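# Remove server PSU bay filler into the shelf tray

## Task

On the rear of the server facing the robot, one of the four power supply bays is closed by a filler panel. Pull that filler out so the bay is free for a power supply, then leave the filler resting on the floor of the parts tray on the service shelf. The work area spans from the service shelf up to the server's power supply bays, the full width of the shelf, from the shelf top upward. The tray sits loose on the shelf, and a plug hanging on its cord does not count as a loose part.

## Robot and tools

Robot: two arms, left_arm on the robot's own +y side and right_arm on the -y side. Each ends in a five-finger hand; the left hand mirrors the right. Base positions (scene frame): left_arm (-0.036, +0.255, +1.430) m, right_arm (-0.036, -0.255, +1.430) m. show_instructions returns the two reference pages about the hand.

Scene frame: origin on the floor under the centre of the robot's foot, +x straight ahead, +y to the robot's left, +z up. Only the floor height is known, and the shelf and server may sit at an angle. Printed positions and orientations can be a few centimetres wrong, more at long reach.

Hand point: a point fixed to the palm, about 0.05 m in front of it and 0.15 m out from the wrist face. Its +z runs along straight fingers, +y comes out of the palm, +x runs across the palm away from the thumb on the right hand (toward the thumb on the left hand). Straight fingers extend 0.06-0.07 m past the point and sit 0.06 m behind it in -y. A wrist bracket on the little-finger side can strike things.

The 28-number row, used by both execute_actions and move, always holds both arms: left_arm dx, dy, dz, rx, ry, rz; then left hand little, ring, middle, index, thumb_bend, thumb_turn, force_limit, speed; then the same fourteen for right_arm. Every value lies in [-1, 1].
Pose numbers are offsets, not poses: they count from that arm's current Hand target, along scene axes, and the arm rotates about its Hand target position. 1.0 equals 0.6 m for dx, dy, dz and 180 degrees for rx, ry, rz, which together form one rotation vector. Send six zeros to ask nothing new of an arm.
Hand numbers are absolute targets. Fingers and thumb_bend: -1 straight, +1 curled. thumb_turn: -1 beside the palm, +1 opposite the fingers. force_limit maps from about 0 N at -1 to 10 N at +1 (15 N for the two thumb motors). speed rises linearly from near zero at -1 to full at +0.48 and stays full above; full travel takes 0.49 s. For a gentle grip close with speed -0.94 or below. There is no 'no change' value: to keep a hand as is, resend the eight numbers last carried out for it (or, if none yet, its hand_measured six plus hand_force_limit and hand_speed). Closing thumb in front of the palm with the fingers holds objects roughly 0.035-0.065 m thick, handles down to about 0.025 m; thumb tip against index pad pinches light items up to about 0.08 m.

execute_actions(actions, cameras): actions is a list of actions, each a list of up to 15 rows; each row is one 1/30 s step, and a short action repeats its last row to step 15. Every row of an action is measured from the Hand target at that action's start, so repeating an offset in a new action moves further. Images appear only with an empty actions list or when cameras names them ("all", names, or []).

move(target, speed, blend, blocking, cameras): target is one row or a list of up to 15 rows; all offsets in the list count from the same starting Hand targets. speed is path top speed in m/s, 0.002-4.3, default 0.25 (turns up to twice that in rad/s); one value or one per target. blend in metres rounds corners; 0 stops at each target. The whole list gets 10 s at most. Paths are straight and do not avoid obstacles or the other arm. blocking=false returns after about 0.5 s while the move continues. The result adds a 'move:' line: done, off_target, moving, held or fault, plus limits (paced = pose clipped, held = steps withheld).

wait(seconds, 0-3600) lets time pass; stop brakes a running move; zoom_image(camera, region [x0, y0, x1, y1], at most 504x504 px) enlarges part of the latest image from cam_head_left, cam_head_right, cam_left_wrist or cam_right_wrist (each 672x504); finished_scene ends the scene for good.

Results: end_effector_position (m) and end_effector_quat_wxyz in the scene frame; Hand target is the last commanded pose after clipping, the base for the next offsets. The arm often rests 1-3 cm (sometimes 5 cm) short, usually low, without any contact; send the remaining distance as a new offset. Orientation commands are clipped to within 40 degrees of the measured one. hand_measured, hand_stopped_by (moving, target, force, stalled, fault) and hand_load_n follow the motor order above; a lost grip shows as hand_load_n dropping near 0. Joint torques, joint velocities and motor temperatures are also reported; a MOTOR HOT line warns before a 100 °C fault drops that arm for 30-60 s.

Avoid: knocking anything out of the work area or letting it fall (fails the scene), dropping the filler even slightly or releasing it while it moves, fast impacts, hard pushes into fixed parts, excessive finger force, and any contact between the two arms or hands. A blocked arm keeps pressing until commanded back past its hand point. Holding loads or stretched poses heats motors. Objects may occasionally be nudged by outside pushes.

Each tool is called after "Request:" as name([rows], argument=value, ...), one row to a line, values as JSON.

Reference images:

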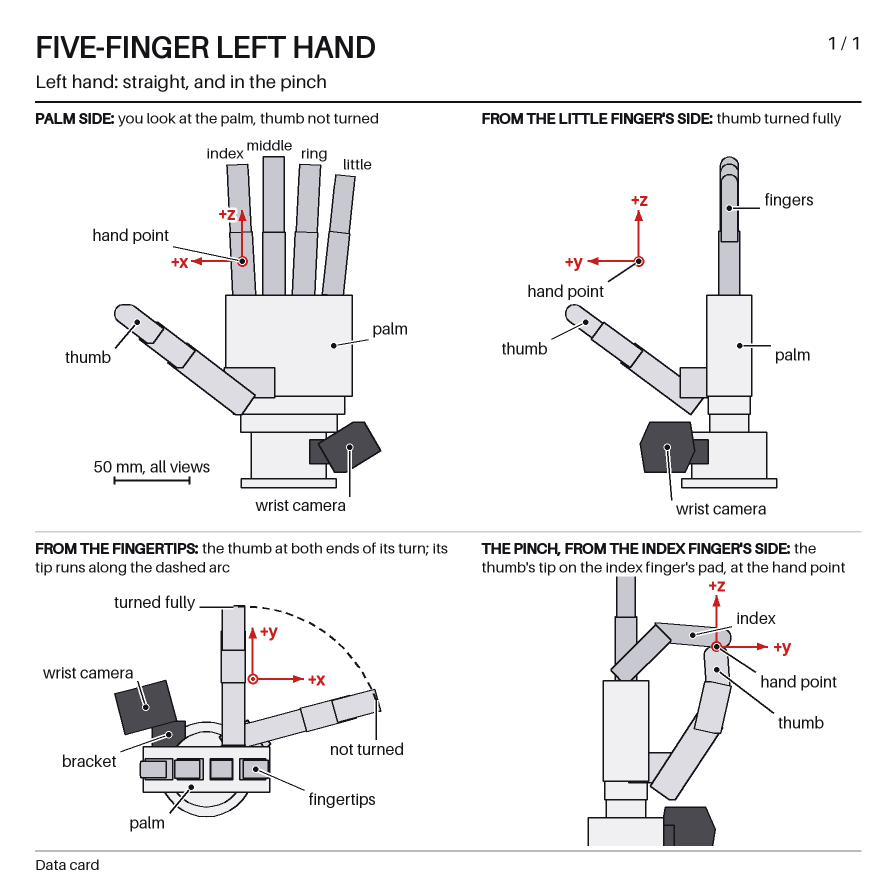

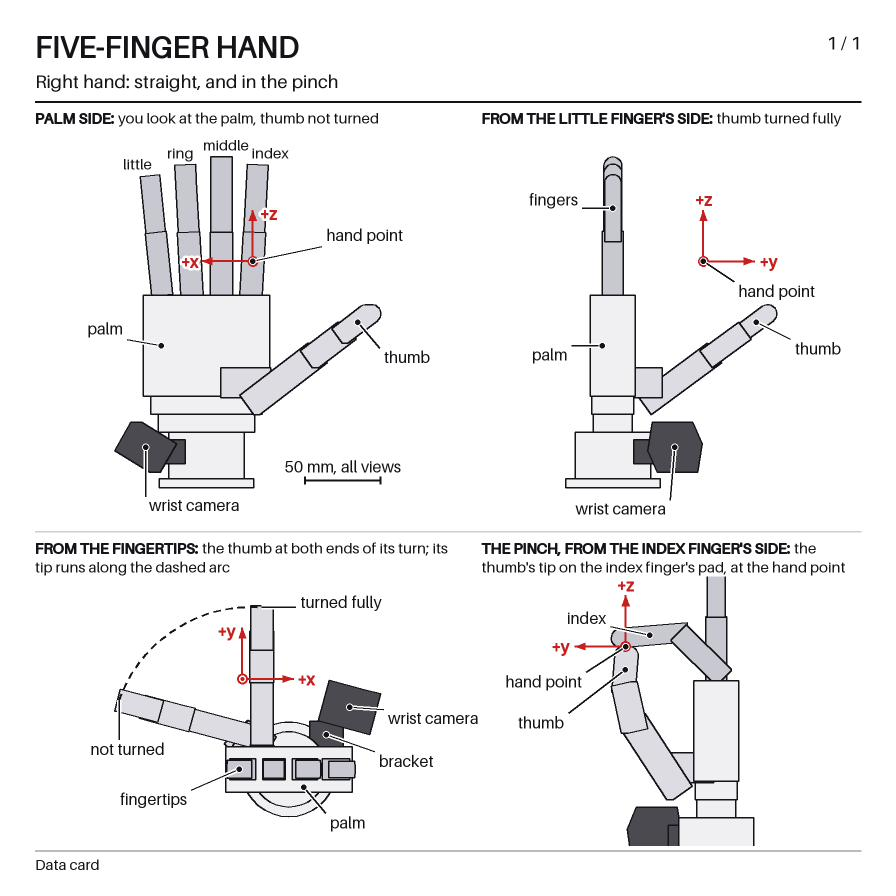

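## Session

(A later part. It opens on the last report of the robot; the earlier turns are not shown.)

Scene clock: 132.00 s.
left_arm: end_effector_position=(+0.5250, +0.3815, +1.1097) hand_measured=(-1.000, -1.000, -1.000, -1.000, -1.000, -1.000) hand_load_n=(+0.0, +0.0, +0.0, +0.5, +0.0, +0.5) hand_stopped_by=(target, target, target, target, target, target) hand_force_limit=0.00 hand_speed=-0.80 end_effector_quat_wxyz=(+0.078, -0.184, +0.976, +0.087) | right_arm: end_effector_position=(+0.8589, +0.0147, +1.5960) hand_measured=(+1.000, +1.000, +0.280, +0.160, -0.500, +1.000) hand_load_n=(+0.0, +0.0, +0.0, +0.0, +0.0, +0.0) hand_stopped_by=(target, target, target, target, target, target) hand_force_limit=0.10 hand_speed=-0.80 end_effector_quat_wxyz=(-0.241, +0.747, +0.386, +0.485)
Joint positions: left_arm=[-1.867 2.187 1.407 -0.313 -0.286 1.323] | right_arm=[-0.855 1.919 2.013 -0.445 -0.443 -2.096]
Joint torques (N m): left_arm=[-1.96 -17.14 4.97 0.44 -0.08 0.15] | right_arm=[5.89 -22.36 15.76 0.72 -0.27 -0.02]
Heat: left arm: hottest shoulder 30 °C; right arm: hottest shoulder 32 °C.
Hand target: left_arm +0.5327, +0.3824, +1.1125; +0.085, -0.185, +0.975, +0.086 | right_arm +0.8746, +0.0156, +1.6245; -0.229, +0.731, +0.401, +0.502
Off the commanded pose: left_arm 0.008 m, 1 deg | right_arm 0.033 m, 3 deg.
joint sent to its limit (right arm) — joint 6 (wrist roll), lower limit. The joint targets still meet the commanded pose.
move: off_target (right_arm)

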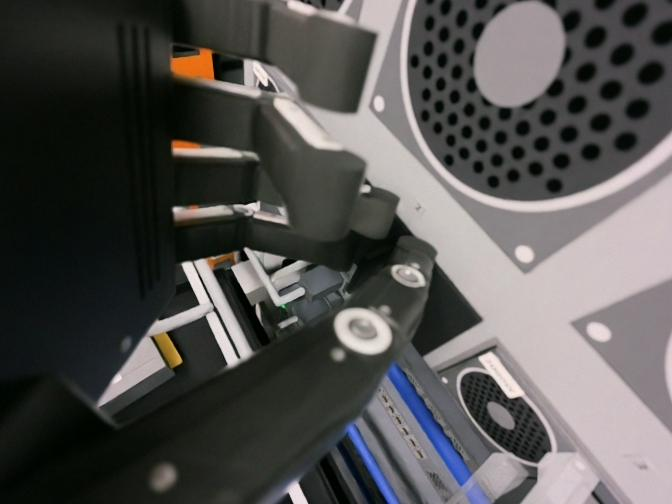

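Request:
move(target=[0,0,0,0,0,0,-1,-1,-1,-1,-1,-1,0,-0.8,-0.013,-0.002,-0.1,0,0,0,1,1,0.28,0.16,-0.45,1,0.1,-0.8], speed=0.05, cameras=["cam_right_wrist"])

Request:
zoom_image(camera="cam_right_wrist", region=[340, 150, 480, 280])

Scene clock: 133.83 s.
left_arm: end_effector_position=(+0.5250, +0.3815, +1.1097) hand_measured=(-1.000, -1.000, -1.000, -1.000, -1.000, -1.000) hand_load_n=(+0.0, +0.5, +0.0, +0.0, +0.0, +0.0) hand_stopped_by=(target, target, target, target, target, target) hand_force_limit=0.00 hand_speed=-0.80 end_effector_quat_wxyz=(+0.078, -0.184, +0.976, +0.087) | right_arm: end_effector_position=(+0.8631, +0.0193, +1.5781) hand_measured=(+1.000, +1.000, +0.280, +0.160, -0.450, +1.000) hand_load_n=(+0.0, +0.0, +0.0, +0.0, +0.0, +0.0) hand_stopped_by=(target, target, target, target, target, target) hand_force_limit=0.10 hand_speed=-0.80 end_effector_quat_wxyz=(-0.240, +0.734, +0.385, +0.505)
Joint positions: left_arm=[-1.867 2.187 1.407 -0.313 -0.286 1.323] | right_arm=[-0.86 1.933 1.958 -0.328 -0.46 -2.096]
Joint torques (N m): left_arm=[-2.08 -17.14 4.97 0.47 -0.09 0.15] | right_arm=[4.72 -23 9.81 1.59 -0.33 -0.02]
Heat: left arm: hottest shoulder 30 °C; right arm: hottest shoulder 32 °C.
Hand target: left_arm +0.5327, +0.3824, +1.1125; +0.085, -0.185, +0.975, +0.086 | right_arm +0.8669, +0.0143, +1.5648; -0.229, +0.731, +0.401, +0.502
Off the commanded pose: left_arm 0.008 m, 1 deg | right_arm 0.015 m, 2 deg.
joint sent to its limit (right arm) — joint 6 (wrist roll), lower limit. The joint targets still meet the commanded pose.
move: off_target (right_arm)

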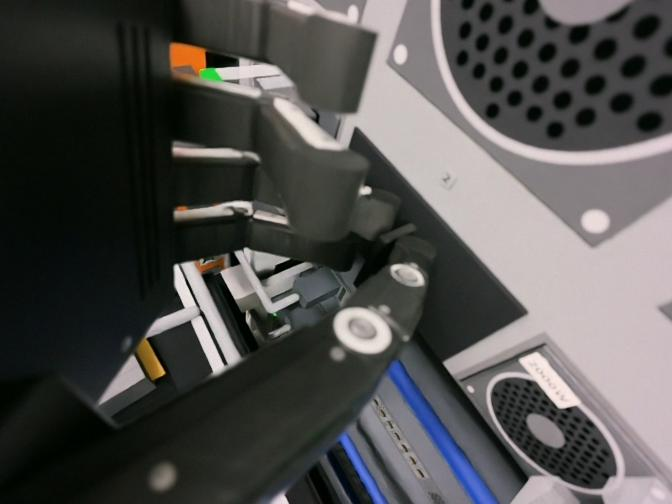

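Scaled by 3.600 from the camera's image (finer frame: 960x720).

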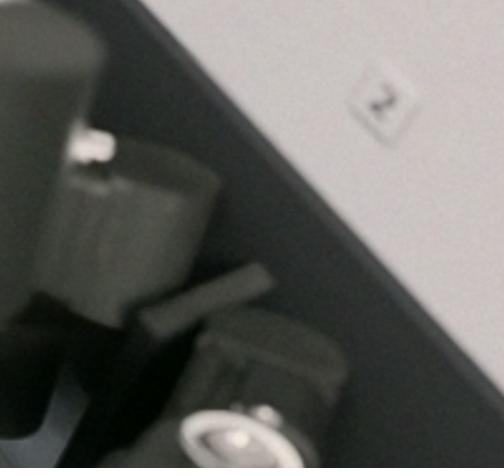

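Request:
move(target=[0,0,0,0,0,0,-1,-1,-1,-1,-1,-1,0,-0.8,0.0,0.0,-0.014,0,0,0,1,1,0.28,0.16,-0.45,1,0.1,-0.8], speed=0.05, cameras=["cam_right_wrist"])

Request:
zoom_image(camera="cam_right_wrist", region=[340, 150, 480, 280])

Scene clock: 134.80 s.
left_arm: end_effector_position=(+0.5250, +0.3815, +1.1097) hand_measured=(-1.000, -1.000, -1.000, -1.000, -1.000, -1.000) hand_load_n=(+0.0, +0.5, +0.0, +0.0, +0.0, +0.0) hand_stopped_by=(target, target, target, target, target, target) hand_force_limit=0.00 hand_speed=-0.80 end_effector_quat_wxyz=(+0.078, -0.184, +0.976, +0.087) | right_arm: end_effector_position=(+0.8633, +0.0194, +1.5752) hand_measured=(+1.000, +1.000, +0.280, +0.160, -0.450, +1.000) hand_load_n=(+0.0, +0.0, -0.5, +0.0, +0.0, +0.5) hand_stopped_by=(target, target, target, target, target, target) hand_force_limit=0.10 hand_speed=-0.80 end_effector_quat_wxyz=(-0.240, +0.732, +0.385, +0.508)
Joint positions: left_arm=[-1.867 2.187 1.407 -0.313 -0.286 1.323] | right_arm=[-0.861 1.934 1.948 -0.31 -0.462 -2.096]
Joint torques (N m): left_arm=[-2.02 -17.2 4.97 0.47 -0.09 0.15] | right_arm=[4.84 -21.95 9.52 1.55 -0.35 -0.04]
Heat: left arm: hottest shoulder 30 °C; right arm: hottest shoulder 32 °C.
Hand target: left_arm +0.5327, +0.3824, +1.1125; +0.085, -0.185, +0.975, +0.086 | right_arm +0.8669, +0.0143, +1.5560; -0.229, +0.731, +0.401, +0.502
Off the commanded pose: left_arm 0.008 m, 1 deg | right_arm 0.020 m, 2 deg.
joint sent to its limit (right arm) — joint 6 (wrist roll), lower limit. The joint targets still meet the commanded pose.
move: off_target (right_arm)

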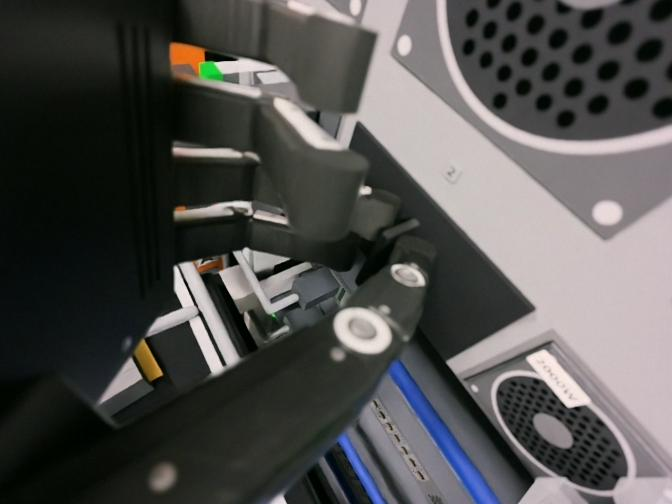

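Scaled by 3.600 from the camera's image (finer frame: 960x720).

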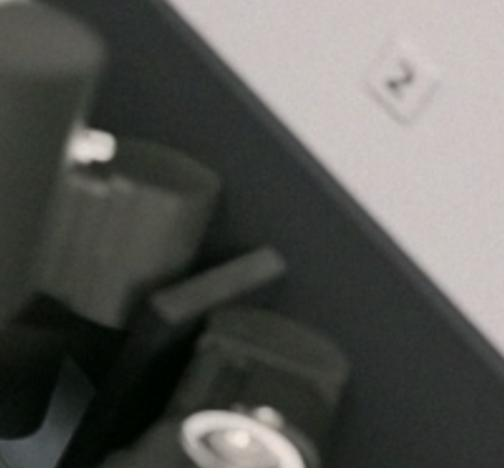

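Request:
move(target=[0,0,0,0,0,0,-1,-1,-1,-1,-1,-1,0,-0.8,0,0,0,0,0,0,1,1,0.5,0.16,-0.1,1,0.4,-0.94], speed=0.05, cameras=["cam_right_wrist"])

Request:
zoom_image(camera="cam_right_wrist", region=[340, 150, 480, 280])

Scene clock: 136.33 s.
left_arm: end_effector_position=(+0.5250, +0.3815, +1.1097) hand_measured=(-1.000, -1.000, -1.000, -1.000, -1.000, -1.000) hand_load_n=(+0.0, +0.0, +0.0, +0.0, +0.0, +0.0) hand_stopped_by=(target, target, target, target, target, target) hand_force_limit=0.00 hand_speed=-0.80 end_effector_quat_wxyz=(+0.078, -0.184, +0.976, +0.087) | right_arm: end_effector_position=(+0.8638, +0.0197, +1.5741) hand_measured=(+1.000, +1.000, +0.356, +0.160, -0.374, +1.000) hand_load_n=(+0.0, +0.0, +7.5, +0.0, +10.5, +2.5) hand_stopped_by=(target, target, force, target, force, target) hand_force_limit=0.40 hand_speed=-0.94 end_effector_quat_wxyz=(-0.240, +0.732, +0.385, +0.509)
Joint positions: left_arm=[-1.867 2.187 1.407 -0.313 -0.286 1.323] | right_arm=[-0.862 1.936 1.948 -0.307 -0.464 -2.096]
Joint torques (N m): left_arm=[-2.02 -17.2 4.97 0.44 -0.08 0.15] | right_arm=[4.89 -21.77 9.65 1.58 -0.27 -0.03]
Heat: left arm: hottest shoulder 30 °C; right arm: hottest shoulder 32 °C.
Hand target: left_arm +0.5327, +0.3824, +1.1125; +0.085, -0.185, +0.975, +0.086 | right_arm +0.8668, +0.0143, +1.5563; -0.229, +0.731, +0.401, +0.502
Off the commanded pose: left_arm 0.008 m, 1 deg | right_arm 0.019 m, 2 deg.
joint sent to its limit (right arm) — joint 6 (wrist roll), lower limit. The joint targets still meet the commanded pose.
move: done

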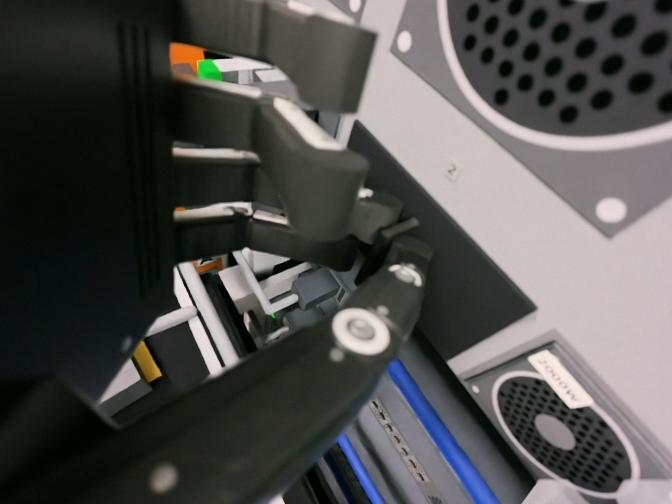

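Scaled by 3.600 from the camera's image (finer frame: 960x720).

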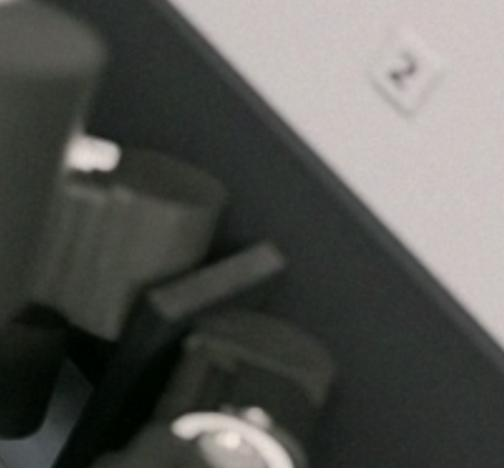

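Request:
move(target=[0,0,0,0,0,0,-1,-1,-1,-1,-1,-1,0,-0.8,0,0,0,0,0,0,1,1,0.6,0.16,0.0,1,0.8,-0.94], speed=0.05)

Scene clock: 137.20 s.
left_arm: end_effector_position=(+0.5250, +0.3815, +1.1097) hand_measured=(-1.000, -1.000, -1.000, -1.000, -1.000, -1.000) hand_load_n=(+0.0, +0.0, +0.0, +0.0, +0.0, +0.0) hand_stopped_by=(target, target, target, target, target, target) hand_force_limit=0.00 hand_speed=-0.80 end_effector_quat_wxyz=(+0.078, -0.184, +0.976, +0.087) | right_arm: end_effector_position=(+0.8639, +0.0197, +1.5742) hand_measured=(+1.000, +1.000, +0.364, +0.160, -0.354, +1.000) hand_load_n=(+0.0, +0.0, +10.0, +0.0, +13.0, +3.0) hand_stopped_by=(target, target, force, target, force, target) hand_force_limit=0.80 hand_speed=-0.94 end_effector_quat_wxyz=(-0.240, +0.731, +0.385, +0.509)
Joint positions: left_arm=[-1.867 2.187 1.407 -0.313 -0.286 1.323] | right_arm=[-0.862 1.936 1.948 -0.306 -0.464 -2.096]
Joint torques (N m): left_arm=[-2.14 -17.08 5 0.47 -0.09 0.16] | right_arm=[4.95 -21.89 9.61 1.43 -0.27 -0.01]
Heat: left arm: hottest shoulder 30 °C; right arm: hottest shoulder 32 °C.
Hand target: left_arm +0.5327, +0.3824, +1.1125; +0.085, -0.185, +0.975, +0.086 | right_arm +0.8668, +0.0144, +1.5563; -0.229, +0.731, +0.401, +0.502
Off the commanded pose: left_arm 0.008 m, 1 deg | right_arm 0.019 m, 2 deg.
joint sent to its limit (right arm) — joint 6 (wrist roll), lower limit. The joint targets still meet the commanded pose.
move: done

Request:
move(target=[0,0,0,0,0,0,-1,-1,-1,-1,-1,-1,0,-0.8,-0.02,0.004,0.045,0,0,0,1,1,0.6,0.16,0.0,1,0.8,-0.94], speed=0.04, cameras=["cam_right_wrist"])

Request:
zoom_image(camera="cam_right_wrist", region=[340, 150, 480, 280])

Scene clock: 138.47 s.
left_arm: end_effector_position=(+0.5250, +0.3815, +1.1097) hand_measured=(-1.000, -1.000, -1.000, -1.000, -1.000, -1.000) hand_load_n=(+0.0, +0.0, +0.0, +0.0, +0.0, +0.0) hand_stopped_by=(target, target, target, target, target, target) hand_force_limit=0.00 hand_speed=-0.80 end_effector_quat_wxyz=(+0.078, -0.184, +0.976, +0.087) | right_arm: end_effector_position=(+0.8625, +0.0191, +1.5732) hand_measured=(+1.000, +1.000, +0.364, +0.160, -0.354, +1.000) hand_load_n=(+0.0, +0.0, +10.5, +0.0, +12.5, +3.5) hand_stopped_by=(target, target, force, target, force, target) hand_force_limit=0.80 hand_speed=-0.94 end_effector_quat_wxyz=(-0.236, +0.734, +0.384, +0.508)
Joint positions: left_arm=[-1.867 2.187 1.407 -0.313 -0.286 1.323] | right_arm=[-0.86 1.933 1.941 -0.306 -0.453 -2.097]
Joint torques (N m): left_arm=[-2.02 -17.14 4.97 0.47 -0.08 0.15] | right_arm=[6.12 -25.29 8.64 0.43 -0.08 -0.01]
Heat: left arm: hottest shoulder 30 °C; right arm: hottest shoulder 32 °C.
Hand target: left_arm +0.5327, +0.3824, +1.1125; +0.085, -0.185, +0.975, +0.086 | right_arm +0.8548, +0.0167, +1.5830; -0.229, +0.731, +0.401, +0.502
Off the commanded pose: left_arm 0.008 m, 1 deg | right_arm 0.013 m, 2 deg.
joint sent to its limit (right arm) — joint 6 (wrist roll), lower limit. The joint targets still meet the commanded pose.
move: off_target (right_arm)

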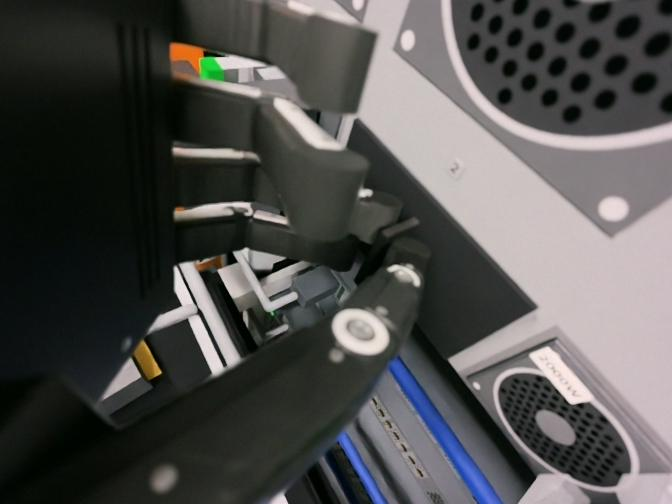

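Scaled by 3.600 from the camera's image (finer frame: 960x720).

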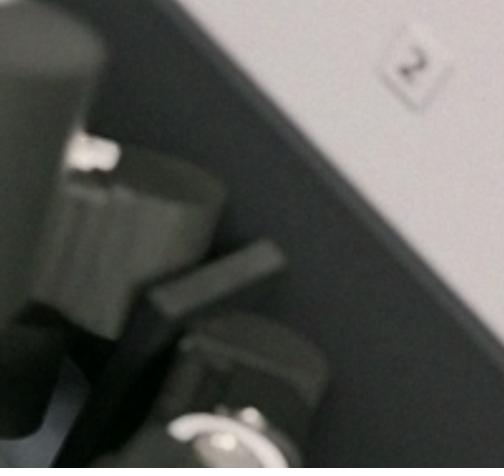

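Request:
move(target=[0,0,0,0,0,0,-1,-1,-1,-1,-1,-1,0,-0.8,-0.015,0.002,0.01,0,0,0,1,1,0.6,0.16,0.0,1,0.8,-0.94], speed=0.04, cameras=["cam_right_wrist"])

Request:
zoom_image(camera="cam_right_wrist", region=[340, 150, 480, 280])

Scene clock: 139.67 s.
left_arm: end_effector_position=(+0.5250, +0.3815, +1.1097) hand_measured=(-1.000, -1.000, -1.000, -1.000, -1.000, -1.000) hand_load_n=(+0.0, +0.0, +0.0, +0.0, +0.0, +0.0) hand_stopped_by=(target, target, target, target, target, target) hand_force_limit=0.00 hand_speed=-0.80 end_effector_quat_wxyz=(+0.078, -0.184, +0.976, +0.087) | right_arm: end_effector_position=(+0.8496, +0.0186, +1.5665) hand_measured=(+1.000, +1.000, +0.366, +0.160, -0.352, +1.000) hand_load_n=(+0.0, +0.0, +4.0, +0.0, +6.0, +3.0) hand_stopped_by=(target, target, force, target, force, target) hand_force_limit=0.80 hand_speed=-0.94 end_effector_quat_wxyz=(-0.236, +0.741, +0.385, +0.496)
Joint positions: left_arm=[-1.867 2.187 1.407 -0.313 -0.286 1.323] | right_arm=[-0.855 1.908 1.896 -0.312 -0.441 -2.097]
Joint torques (N m): left_arm=[-2.02 -17.08 4.98 0.44 -0.08 0.15] | right_arm=[6.18 -24.94 9.44 0.76 -0.23 -0.01]
Heat: left arm: hottest shoulder 30 °C; right arm: hottest shoulder 32 °C.
Hand target: left_arm +0.5327, +0.3824, +1.1125; +0.085, -0.185, +0.975, +0.086 | right_arm +0.8459, +0.0179, +1.5892; -0.229, +0.731, +0.401, +0.502
Off the commanded pose: left_arm 0.008 m, 1 deg | right_arm 0.023 m, 2 deg.
joint sent to its limit (right arm) — joint 6 (wrist roll), lower limit. The joint targets still meet the commanded pose.
move: off_target (right_arm)

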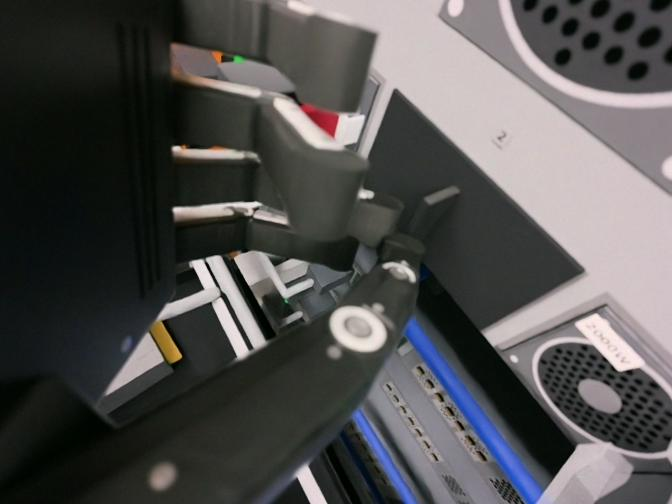

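Scaled by 3.600 from the camera's image (finer frame: 960x720).

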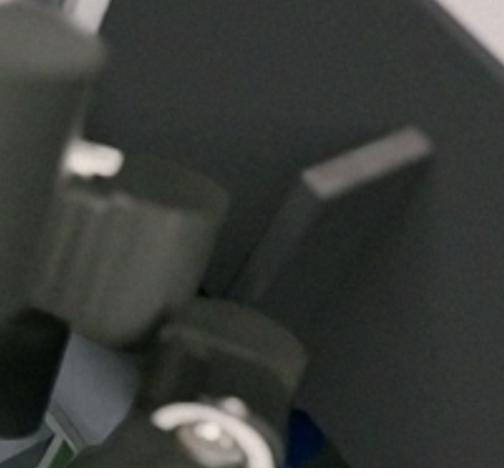

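Request:
zoom_image(camera="cam_right_wrist", region=[360, 80, 620, 340])

Scaled by 1.938 from the camera's image (finer frame: 960x720).

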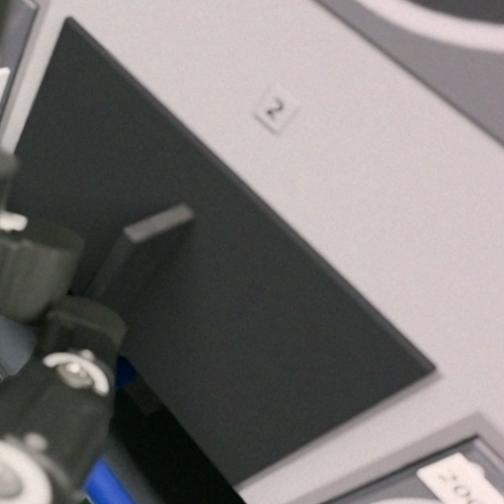

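Request:
move(target=[0,0,0,0,0,0,-1,-1,-1,-1,-1,-1,0,-0.8,0.0,0.0,0.05,0,0,0,1,1,0.26,0.06,-0.45,1,0.1,-0.8], speed=0.05)

Request:
move(target=[0,0,0,0,0,0,-1,-1,-1,-1,-1,-1,0,-0.8,0.045,0.0,0.01,0,0,0,1,1,0.26,0.06,-0.45,1,0.1,-0.8], speed=0.05, cameras=["cam_right_wrist"])

Scene clock: 144.40 s.
left_arm: end_effector_position=(+0.5250, +0.3815, +1.1097) hand_measured=(-1.000, -1.000, -1.000, -1.000, -1.000, -1.000) hand_load_n=(+0.0, +0.0, +0.0, +0.0, +0.0, +0.0) hand_stopped_by=(target, target, target, target, target, target) hand_force_limit=0.00 hand_speed=-0.80 end_effector_quat_wxyz=(+0.078, -0.184, +0.976, +0.087) | right_arm: end_effector_position=(+0.8401, +0.0158, +1.5718) hand_measured=(+1.000, +1.000, +0.260, +0.060, -0.450, +1.000) hand_load_n=(+0.5, +0.0, +0.0, +0.0, -0.5, +0.0) hand_stopped_by=(target, target, target, target, target, target) hand_force_limit=0.10 hand_speed=-0.80 end_effector_quat_wxyz=(-0.238, +0.751, +0.386, +0.479)
Joint positions: left_arm=[-1.867 2.187 1.407 -0.313 -0.286 1.323] | right_arm=[-0.851 1.886 1.896 -0.373 -0.43 -2.097]
Joint torques (N m): left_arm=[-2.02 -17.26 4.98 0.46 -0.08 0.15] | right_arm=[6.53 -25.11 12.81 0.69 -0.26 -0.02]
Heat: left arm: hottest shoulder 30 °C; right arm: hottest shoulder 32 °C.
Hand target: left_arm +0.5327, +0.3824, +1.1125; +0.085, -0.185, +0.975, +0.086 | right_arm +0.8459, +0.0178, +1.6193; -0.229, +0.731, +0.401, +0.502
Off the commanded pose: left_arm 0.008 m, 1 deg | right_arm 0.048 m, 4 deg.
joint sent to its limit (right arm) — joint 6 (wrist roll), lower limit. The joint targets still meet the commanded pose.
move: off_target (right_arm)

Scene clock: 145.77 s.
left_arm: end_effector_position=(+0.5250, +0.3815, +1.1097) hand_measured=(-1.000, -1.000, -1.000, -1.000, -1.000, -1.000) hand_load_n=(+0.0, +0.0, -0.5, +0.0, +0.0, +0.0) hand_stopped_by=(target, target, target, target, target, target) hand_force_limit=0.00 hand_speed=-0.80 end_effector_quat_wxyz=(+0.078, -0.184, +0.976, +0.087) | right_arm: end_effector_position=(+0.8590, +0.0166, +1.5994) hand_measured=(+1.000, +1.000, +0.260, +0.060, -0.450, +1.000) hand_load_n=(+0.0, +0.0, +0.0, +0.0, +0.0, +0.0) hand_stopped_by=(target, target, target, target, target, target) hand_force_limit=0.10 hand_speed=-0.80 end_effector_quat_wxyz=(-0.239, +0.747, +0.386, +0.486)
Joint positions: left_arm=[-1.867 2.187 1.407 -0.313 -0.286 1.323] | right_arm=[-0.851 1.918 2.016 -0.445 -0.436 -2.097]
Joint torques (N m): left_arm=[-2.08 -17.2 4.96 0.49 -0.09 0.15] | right_arm=[5.95 -22.48 15.19 0.88 -0.37 -0.02]
Heat: left arm: hottest shoulder 30 °C; right arm: hottest shoulder 32 °C.
Hand target: left_arm +0.5327, +0.3824, +1.1125; +0.085, -0.185, +0.975, +0.086 | right_arm +0.8729, +0.0178, +1.6250; -0.229, +0.731, +0.401, +0.502
Off the commanded pose: left_arm 0.008 m, 1 deg | right_arm 0.029 m, 3 deg.
joint sent to its limit (right arm) — joint 6 (wrist roll), lower limit. The joint targets still meet the commanded pose.
move: off_target (right_arm)

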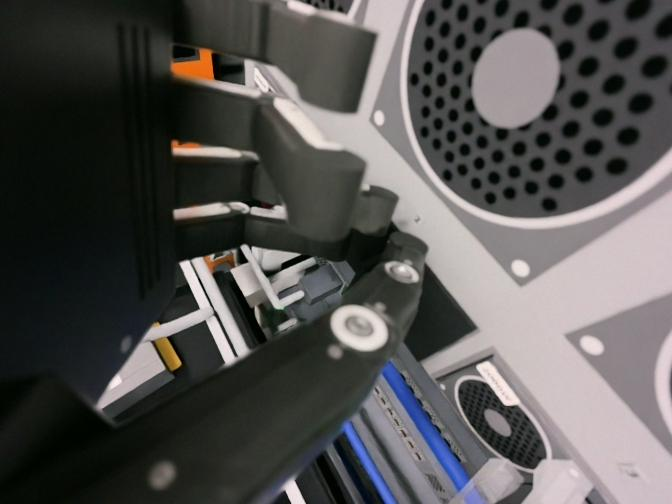

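Request:
move(target=[0,0,0,0,0,0,-1,-1,-1,-1,-1,-1,0,-0.8,-0.01,-0.004,-0.088,0,0,0,1,1,0.26,0.06,-0.45,1,0.1,-0.8], speed=0.05, cameras=["cam_right_wrist"])

Request:
zoom_image(camera="cam_right_wrist", region=[330, 150, 470, 280])

Scene clock: 147.40 s.
left_arm: end_effector_position=(+0.5250, +0.3815, +1.1097) hand_measured=(-1.000, -1.000, -1.000, -1.000, -1.000, -1.000) hand_load_n=(+0.0, +0.0, +0.0, +0.0, +0.0, +0.0) hand_stopped_by=(target, target, target, target, target, target) hand_force_limit=0.00 hand_speed=-0.80 end_effector_quat_wxyz=(+0.078, -0.184, +0.976, +0.087) | right_arm: end_effector_position=(+0.8629, +0.0195, +1.5873) hand_measured=(+1.000, +1.000, +0.260, +0.060, -0.450, +1.000) hand_load_n=(+0.0, +0.0, -1.5, +0.0, +0.0, +0.0) hand_stopped_by=(target, target, target, target, target, target) hand_force_limit=0.10 hand_speed=-0.80 end_effector_quat_wxyz=(-0.239, +0.734, +0.386, +0.506)
Joint positions: left_arm=[-1.867 2.187 1.407 -0.313 -0.286 1.323] | right_arm=[-0.857 1.926 1.969 -0.346 -0.456 -2.097]
Joint torques (N m): left_arm=[-2.08 -17.14 4.98 0.44 -0.08 0.15] | right_arm=[5.01 -21.71 9.81 1.66 -0.31 -0.02]
Heat: left arm: hottest shoulder 30 °C; right arm: hottest shoulder 32 °C.
Hand target: left_arm +0.5327, +0.3824, +1.1125; +0.085, -0.185, +0.975, +0.086 | right_arm +0.8668, +0.0155, +1.5724; -0.229, +0.731, +0.401, +0.502
Off the commanded pose: left_arm 0.008 m, 1 deg | right_arm 0.016 m, 2 deg.
joint sent to its limit (right arm) — joint 6 (wrist roll), lower limit. The joint targets still meet the commanded pose.
move: off_target (right_arm)

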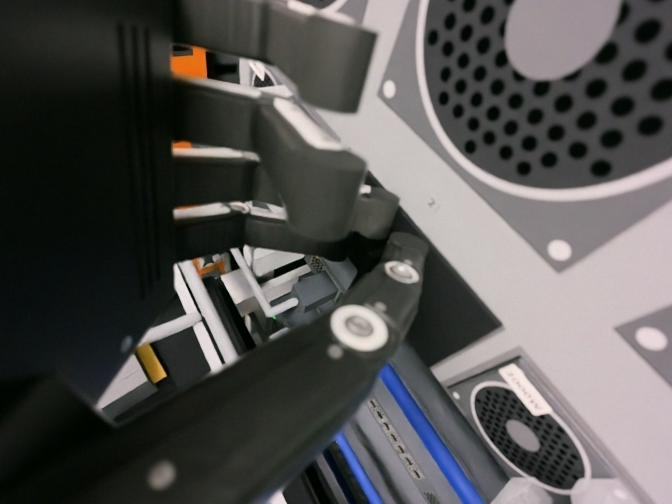

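Scaled by 3.600 from the camera's image (finer frame: 960x720).

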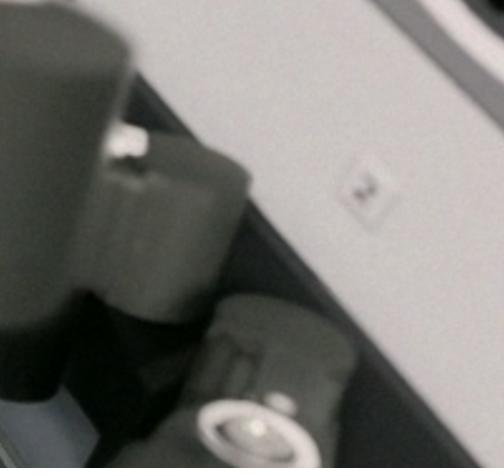

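Request:
move(target=[0,0,0,0,0,0,-1,-1,-1,-1,-1,-1,0,-0.8,-0.004,0.0,-0.014,0,0,0,1,1,0.26,0.06,-0.45,1,0.1,-0.8], speed=0.05, cameras=["cam_right_wrist"])

Request:
zoom_image(camera="cam_right_wrist", region=[330, 150, 470, 280])

Scene clock: 148.37 s.
left_arm: end_effector_position=(+0.5250, +0.3815, +1.1097) hand_measured=(-1.000, -1.000, -1.000, -1.000, -1.000, -1.000) hand_load_n=(+0.0, +0.0, +0.0, +0.0, +0.0, +0.0) hand_stopped_by=(target, target, target, target, target, target) hand_force_limit=0.00 hand_speed=-0.80 end_effector_quat_wxyz=(+0.078, -0.184, +0.976, +0.087) | right_arm: end_effector_position=(+0.8614, +0.0194, +1.5784) hand_measured=(+1.000, +1.000, +0.260, +0.060, -0.450, +1.000) hand_load_n=(+0.0, +0.0, +0.0, +0.0, +0.0, +0.0) hand_stopped_by=(target, target, target, target, target, target) hand_force_limit=0.10 hand_speed=-0.80 end_effector_quat_wxyz=(-0.239, +0.733, +0.385, +0.506)
Joint positions: left_arm=[-1.867 2.187 1.407 -0.313 -0.286 1.323] | right_arm=[-0.859 1.928 1.947 -0.321 -0.458 -2.097]
Joint torques (N m): left_arm=[-1.96 -17.2 4.98 0.46 -0.08 0.15] | right_arm=[4.72 -22.18 9.81 1.57 -0.3 -0.02]
Heat: left arm: hottest shoulder 31 °C; right arm: hottest shoulder 32 °C.
Hand target: left_arm +0.5327, +0.3824, +1.1125; +0.085, -0.185, +0.975, +0.086 | right_arm +0.8645, +0.0153, +1.5639; -0.229, +0.731, +0.401, +0.502
Off the commanded pose: left_arm 0.008 m, 1 deg | right_arm 0.015 m, 2 deg.
joint sent to its limit (right arm) — joint 6 (wrist roll), lower limit. The joint targets still meet the commanded pose.
move: off_target (right_arm)

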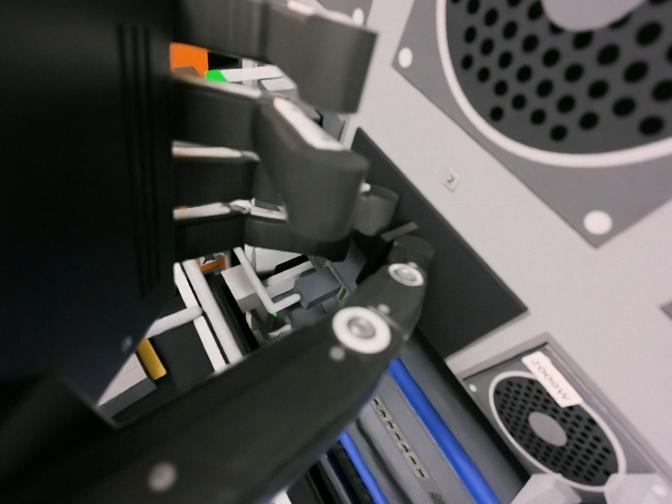

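Scaled by 3.600 from the camera's image (finer frame: 960x720).

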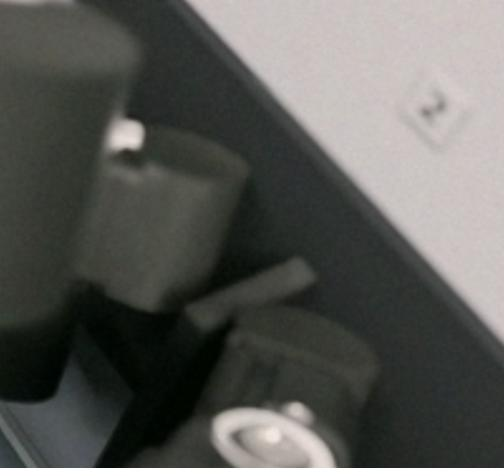

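Request:
move(target=[0,0,0,0,0,0,-1,-1,-1,-1,-1,-1,0,-0.8,0,0,0,0,0,0,1,1,0.26,0.4,-0.45,1,-0.6,-0.9], speed=0.05, cameras=["cam_right_wrist"])

Request:
zoom_image(camera="cam_right_wrist", region=[330, 150, 470, 280])

Scene clock: 150.03 s.
left_arm: end_effector_position=(+0.5250, +0.3815, +1.1097) hand_measured=(-1.000, -1.000, -1.000, -1.000, -1.000, -1.000) hand_load_n=(+0.0, +0.0, +0.0, +0.0, +0.0, +0.0) hand_stopped_by=(target, target, target, target, target, target) hand_force_limit=0.00 hand_speed=-0.80 end_effector_quat_wxyz=(+0.078, -0.184, +0.976, +0.087) | right_arm: end_effector_position=(+0.8614, +0.0194, +1.5784) hand_measured=(+1.000, +1.000, +0.260, +0.400, -0.450, +1.000) hand_load_n=(+0.0, +0.0, +0.0, +0.0, +0.0, +0.5) hand_stopped_by=(target, target, target, target, target, target) hand_force_limit=-0.60 hand_speed=-0.90 end_effector_quat_wxyz=(-0.239, +0.733, +0.385, +0.506)
Joint positions: left_arm=[-1.867 2.187 1.407 -0.313 -0.286 1.323] | right_arm=[-0.859 1.928 1.947 -0.321 -0.458 -2.097]
Joint torques (N m): left_arm=[-2.02 -17.14 4.98 0.44 -0.09 0.16] | right_arm=[5.01 -22.12 9.69 1.63 -0.31 -0.03]
Heat: left arm: hottest shoulder 31 °C; right arm: hottest shoulder 32 °C.
Hand target: left_arm +0.5327, +0.3824, +1.1125; +0.085, -0.185, +0.975, +0.086 | right_arm +0.8645, +0.0153, +1.5639; -0.229, +0.731, +0.401, +0.502
Off the commanded pose: left_arm 0.008 m, 1 deg | right_arm 0.015 m, 2 deg.
joint sent to its limit (right arm) — joint 6 (wrist roll), lower limit. The joint targets still meet the commanded pose.
move: done

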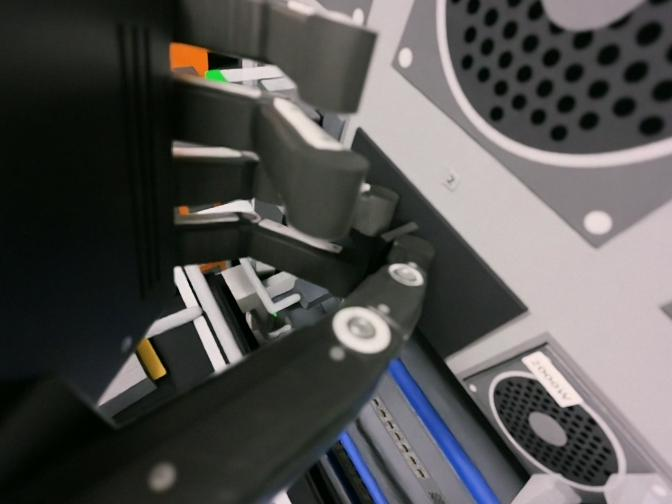

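Scaled by 3.600 from the camera's image (finer frame: 960x720).

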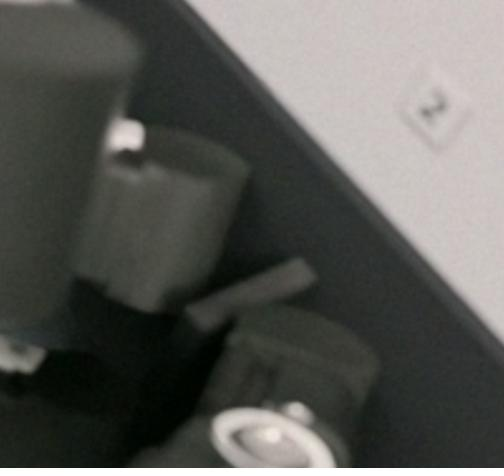

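Request:
move([
  [0,0,0,0,0,0,-1,-1,-1,-1,-1,-1,0,-0.8,-0.02,0.003,0.08,0,0,0,1,1,0.26,0.06,-0.45,1,0.1,-0.8],
  [0,0,0,0,0,0,-1,-1,-1,-1,-1,-1,0,-0.8,0.015,0.003,0.1,0,0,0,1,1,0.26,0.06,-0.45,1,0.1,-0.8],
], speed=0.05)

Request:
move(target=[0,0,0,0,0,0,-1,-1,-1,-1,-1,-1,0,-0.8,-0.011,-0.004,-0.083,0,0,0,1,1,0.26,0.06,-0.45,1,0.1,-0.8], speed=0.05)

Scene clock: 153.23 s.
left_arm: end_effector_position=(+0.5250, +0.3815, +1.1097) hand_measured=(-1.000, -1.000, -1.000, -1.000, -1.000, -1.000) hand_load_n=(+0.0, +0.0, +0.0, +0.0, +0.0, +0.0) hand_stopped_by=(target, target, target, target, target, target) hand_force_limit=0.00 hand_speed=-0.80 end_effector_quat_wxyz=(+0.078, -0.184, +0.976, +0.087) | right_arm: end_effector_position=(+0.8589, +0.0134, +1.5980) hand_measured=(+1.000, +1.000, +0.260, +0.060, -0.450, +1.000) hand_load_n=(+0.0, +0.0, +0.0, +0.0, +0.0, +0.5) hand_stopped_by=(target, target, target, target, target, target) hand_force_limit=0.10 hand_speed=-0.80 end_effector_quat_wxyz=(-0.239, +0.747, +0.386, +0.486)
Joint positions: left_arm=[-1.867 2.187 1.407 -0.313 -0.286 1.323] | right_arm=[-0.855 1.915 2.009 -0.441 -0.44 -2.097]
Joint torques (N m): left_arm=[-2.14 -17.14 4.94 0.42 -0.08 0.16] | right_arm=[6.53 -22.42 15.73 0.76 -0.29 -0.02]
Heat: left arm: hottest shoulder 31 °C; right arm: hottest shoulder 32 °C.
Hand target: left_arm +0.5327, +0.3824, +1.1125; +0.085, -0.185, +0.975, +0.086 | right_arm +0.8735, +0.0173, +1.6240; -0.229, +0.731, +0.401, +0.502
Off the commanded pose: left_arm 0.008 m, 1 deg | right_arm 0.030 m, 3 deg.
joint sent to its limit (right arm) — joint 6 (wrist roll), lower limit. The joint targets still meet the commanded pose.
move: off_target (right_arm)

Scene clock: 154.70 s.
left_arm: end_effector_position=(+0.5250, +0.3815, +1.1097) hand_measured=(-1.000, -1.000, -1.000, -1.000, -1.000, -1.000) hand_load_n=(+0.0, +0.0, +0.0, +0.0, +0.0, +0.0) hand_stopped_by=(target, target, target, target, target, target) hand_force_limit=0.00 hand_speed=-0.80 end_effector_quat_wxyz=(+0.078, -0.184, +0.976, +0.087) | right_arm: end_effector_position=(+0.8630, +0.0195, +1.5882) hand_measured=(+1.000, +1.000, +0.260, +0.060, -0.450, +1.000) hand_load_n=(+0.0, +0.0, -1.0, +0.0, +0.0, +0.5) hand_stopped_by=(target, target, target, target, target, target) hand_force_limit=0.10 hand_speed=-0.80 end_effector_quat_wxyz=(-0.239, +0.734, +0.386, +0.506)
Joint positions: left_arm=[-1.867 2.187 1.407 -0.313 -0.286 1.323] | right_arm=[-0.856 1.926 1.971 -0.349 -0.455 -2.097]
Joint torques (N m): left_arm=[-2.02 -17.2 4.97 0.47 -0.08 0.16] | right_arm=[5.13 -21.83 9.8 1.62 -0.34 0.01]
Heat: left arm: hottest shoulder 31 °C; right arm: hottest shoulder 32 °C.
Hand target: left_arm +0.5327, +0.3824, +1.1125; +0.085, -0.185, +0.975, +0.086 | right_arm +0.8667, +0.0150, +1.5740; -0.229, +0.731, +0.401, +0.502
Off the commanded pose: left_arm 0.008 m, 1 deg | right_arm 0.015 m, 2 deg.
joint sent to its limit (right arm) — joint 6 (wrist roll), lower limit. The joint targets still meet the commanded pose.
move: off_target (right_arm)

Request:
move(target=[0,0,0,0,0,0,-1,-1,-1,-1,-1,-1,0,-0.8,0,0,0,0,0,0,1,1,0.5,0.4,-0.1,1,-0.3,-0.94], speed=0.05, cameras=["cam_right_wrist"])

Request:
zoom_image(camera="cam_right_wrist", region=[330, 150, 470, 280])

Scene clock: 157.17 s.
left_arm: end_effector_position=(+0.5250, +0.3815, +1.1097) hand_measured=(-1.000, -1.000, -1.000, -1.000, -1.000, -1.000) hand_load_n=(+0.0, +0.0, +0.0, +0.0, +0.0, +0.0) hand_stopped_by=(target, target, target, target, target, target) hand_force_limit=0.00 hand_speed=-0.80 end_effector_quat_wxyz=(+0.078, -0.184, +0.976, +0.087) | right_arm: end_effector_position=(+0.8627, +0.0200, +1.5880) hand_measured=(+1.000, +1.000, +0.370, +0.400, -0.364, +1.000) hand_load_n=(+0.0, +0.0, +4.0, +0.5, +5.5, +0.5) hand_stopped_by=(target, target, force, target, force, target) hand_force_limit=-0.30 hand_speed=-0.94 end_effector_quat_wxyz=(-0.241, +0.733, +0.386, +0.505)
Joint positions: left_arm=[-1.867 2.187 1.407 -0.313 -0.286 1.323] | right_arm=[-0.857 1.926 1.971 -0.349 -0.46 -2.097]
Joint torques (N m): left_arm=[-2.02 -17.14 4.98 0.44 -0.09 0.16] | right_arm=[5.3 -21.6 9.7 1.58 -0.18 -0.01]
Heat: left arm: hottest shoulder 31 °C; right arm: hottest shoulder 33 °C.
Hand target: left_arm +0.5327, +0.3824, +1.1125; +0.085, -0.185, +0.975, +0.086 | right_arm +0.8667, +0.0149, +1.5739; -0.229, +0.731, +0.401, +0.502
Off the commanded pose: left_arm 0.008 m, 1 deg | right_arm 0.015 m, 2 deg.
joint sent to its limit (right arm) — joint 6 (wrist roll), lower limit. The joint targets still meet the commanded pose.
move: done

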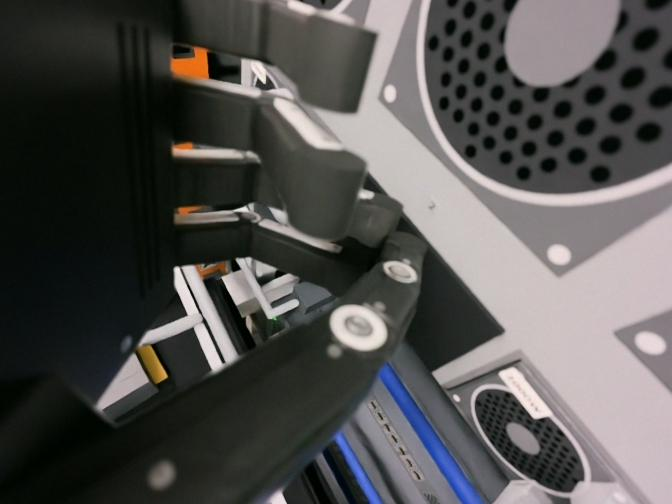

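Scaled by 3.600 from the camera's image (finer frame: 960x720).

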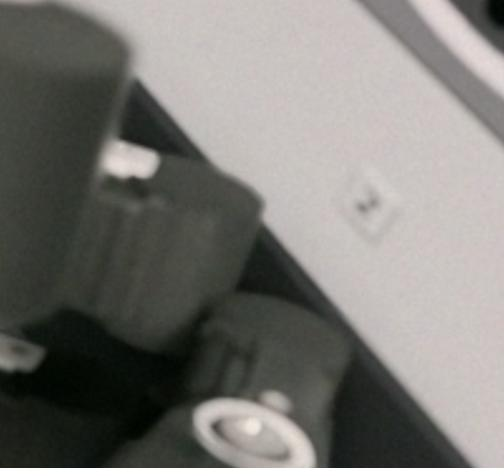

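Request:
move(target=[0,0,0,0,0,0,-1,-1,-1,-1,-1,-1,0,-0.8,0,0,0,0,0,0,1,1,0.24,0.06,-0.47,1,-0.3,-0.8], speed=0.05)

Request:
move(target=[0,0,0,0,0,0,-1,-1,-1,-1,-1,-1,0,-0.8,-0.005,0.0,-0.036,0,0,0,1,1,0.24,0.06,-0.47,1,0.1,-0.8], speed=0.05, cameras=["cam_right_wrist"])

Request:
zoom_image(camera="cam_right_wrist", region=[330, 150, 470, 280])

Scene clock: 159.70 s.
left_arm: end_effector_position=(+0.5250, +0.3815, +1.1097) hand_measured=(-1.000, -1.000, -1.000, -1.000, -1.000, -1.000) hand_load_n=(+0.0, +0.0, +0.0, +0.0, +0.0, +0.0) hand_stopped_by=(target, target, target, target, target, target) hand_force_limit=0.00 hand_speed=-0.80 end_effector_quat_wxyz=(+0.078, -0.184, +0.976, +0.087) | right_arm: end_effector_position=(+0.8628, +0.0197, +1.5879) hand_measured=(+1.000, +1.000, +0.240, +0.060, -0.470, +1.000) hand_load_n=(+0.5, +0.0, -3.0, +0.0, +0.0, +0.0) hand_stopped_by=(target, target, target, target, target, target) hand_force_limit=-0.30 hand_speed=-0.80 end_effector_quat_wxyz=(-0.241, +0.733, +0.386, +0.505)
Joint positions: left_arm=[-1.867 2.187 1.407 -0.313 -0.286 1.323] | right_arm=[-0.857 1.926 1.971 -0.349 -0.46 -2.097]
Joint torques (N m): left_arm=[-2.08 -17.2 4.98 0.46 -0.08 0.16] | right_arm=[4.95 -21.77 9.77 1.55 -0.18 -0.04]
Heat: left arm: hottest shoulder 31 °C; right arm: hottest shoulder 33 °C.
Hand target: left_arm +0.5327, +0.3824, +1.1125; +0.085, -0.185, +0.975, +0.086 | right_arm +0.8668, +0.0148, +1.5739; -0.229, +0.731, +0.401, +0.502
Off the commanded pose: left_arm 0.008 m, 1 deg | right_arm 0.015 m, 2 deg.
joint sent to its limit (right arm) — joint 6 (wrist roll), lower limit. The joint targets still meet the commanded pose.
move: done

Scene clock: 160.60 s.
left_arm: end_effector_position=(+0.5250, +0.3815, +1.1097) hand_measured=(-1.000, -1.000, -1.000, -1.000, -1.000, -1.000) hand_load_n=(+0.0, +0.0, +0.0, +0.0, +0.0, +0.0) hand_stopped_by=(target, target, target, target, target, target) hand_force_limit=0.00 hand_speed=-0.80 end_effector_quat_wxyz=(+0.078, -0.184, +0.976, +0.087) | right_arm: end_effector_position=(+0.8609, +0.0184, +1.5640) hand_measured=(+1.000, +1.000, +0.240, +0.060, -0.470, +1.000) hand_load_n=(+0.0, +0.0, +0.0, +0.0, +0.0, +0.5) hand_stopped_by=(target, target, target, target, target, target) hand_force_limit=0.10 hand_speed=-0.80 end_effector_quat_wxyz=(-0.240, +0.735, +0.385, +0.505)
Joint positions: left_arm=[-1.867 2.187 1.407 -0.313 -0.286 1.323] | right_arm=[-0.865 1.937 1.929 -0.297 -0.463 -2.097]
Joint torques (N m): left_arm=[-2.08 -17.14 4.98 0.44 -0.08 0.15] | right_arm=[5.25 -22.3 9.88 1.48 -0.3 -0.02]
Heat: left arm: hottest shoulder 31 °C; right arm: hottest shoulder 33 °C.
Hand target: left_arm +0.5327, +0.3824, +1.1125; +0.085, -0.185, +0.975, +0.086 | right_arm +0.8638, +0.0150, +1.5523; -0.229, +0.731, +0.401, +0.502
Off the commanded pose: left_arm 0.008 m, 1 deg | right_arm 0.013 m, 2 deg.
joint sent to its limit (right arm) — joint 6 (wrist roll), lower limit. The joint targets still meet the commanded pose.
move: off_target (right_arm)

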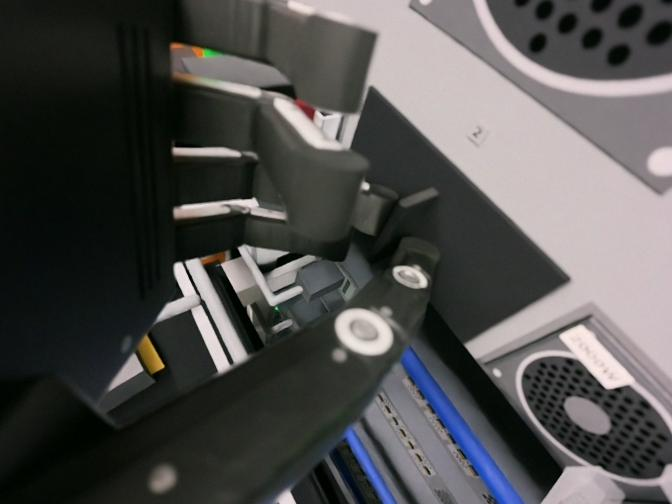

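Scaled by 3.600 from the camera's image (finer frame: 960x720).

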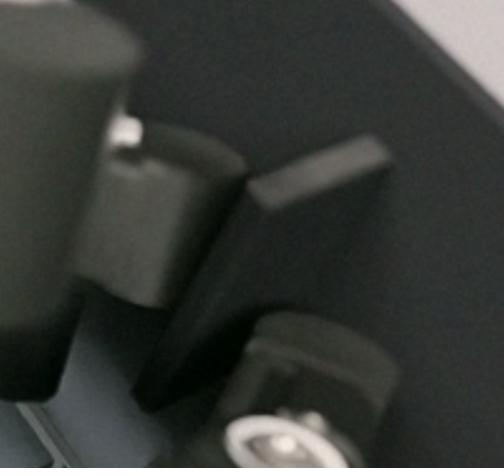

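Request:
move(target=[0,0,0,0,0,0,-1,-1,-1,-1,-1,-1,0,-0.8,0,0,0,0,0,0,1,1,0.24,0.4,-0.47,1,-0.6,-0.9], speed=0.05, cameras=["cam_right_wrist"])

Request:
zoom_image(camera="cam_right_wrist", region=[330, 150, 470, 280])

Scene clock: 162.37 s.
left_arm: end_effector_position=(+0.5250, +0.3815, +1.1097) hand_measured=(-1.000, -1.000, -1.000, -1.000, -1.000, -1.000) hand_load_n=(+0.0, +0.0, +0.0, +0.0, +0.0, +0.0) hand_stopped_by=(target, target, target, target, target, target) hand_force_limit=0.00 hand_speed=-0.80 end_effector_quat_wxyz=(+0.078, -0.184, +0.976, +0.087) | right_arm: end_effector_position=(+0.8610, +0.0184, +1.5641) hand_measured=(+1.000, +1.000, +0.240, +0.400, -0.470, +1.000) hand_load_n=(+0.5, +0.0, +0.0, +0.0, -0.5, +0.0) hand_stopped_by=(target, target, target, target, target, target) hand_force_limit=-0.60 hand_speed=-0.90 end_effector_quat_wxyz=(-0.240, +0.735, +0.385, +0.505)
Joint positions: left_arm=[-1.867 2.187 1.407 -0.313 -0.286 1.323] | right_arm=[-0.865 1.937 1.929 -0.296 -0.463 -2.097]
Joint torques (N m): left_arm=[-2.02 -17.14 4.98 0.44 -0.09 0.15] | right_arm=[5.13 -22.24 9.76 1.61 -0.29 -0.01]
Heat: left arm: hottest shoulder 31 °C; right arm: hottest shoulder 33 °C.
Hand target: left_arm +0.5327, +0.3824, +1.1125; +0.085, -0.185, +0.975, +0.086 | right_arm +0.8638, +0.0150, +1.5524; -0.229, +0.731, +0.401, +0.502
Off the commanded pose: left_arm 0.008 m, 1 deg | right_arm 0.013 m, 2 deg.
joint sent to its limit (right arm) — joint 6 (wrist roll), lower limit. The joint targets still meet the commanded pose.
move: done

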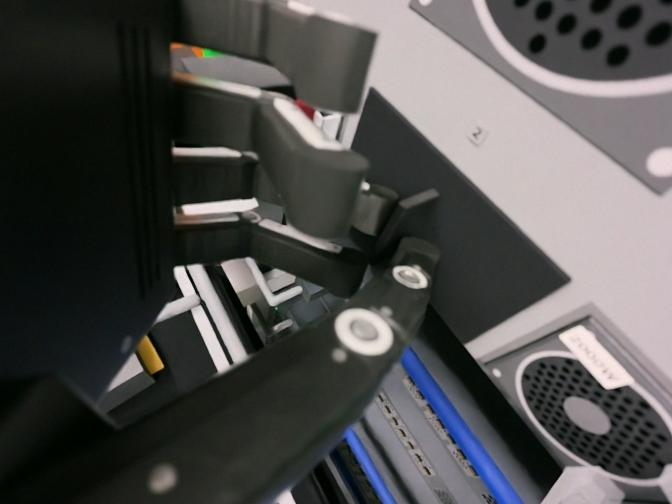

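Scaled by 3.600 from the camera's image (finer frame: 960x720).

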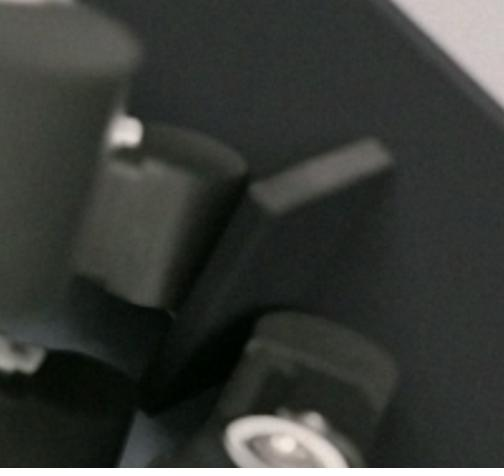

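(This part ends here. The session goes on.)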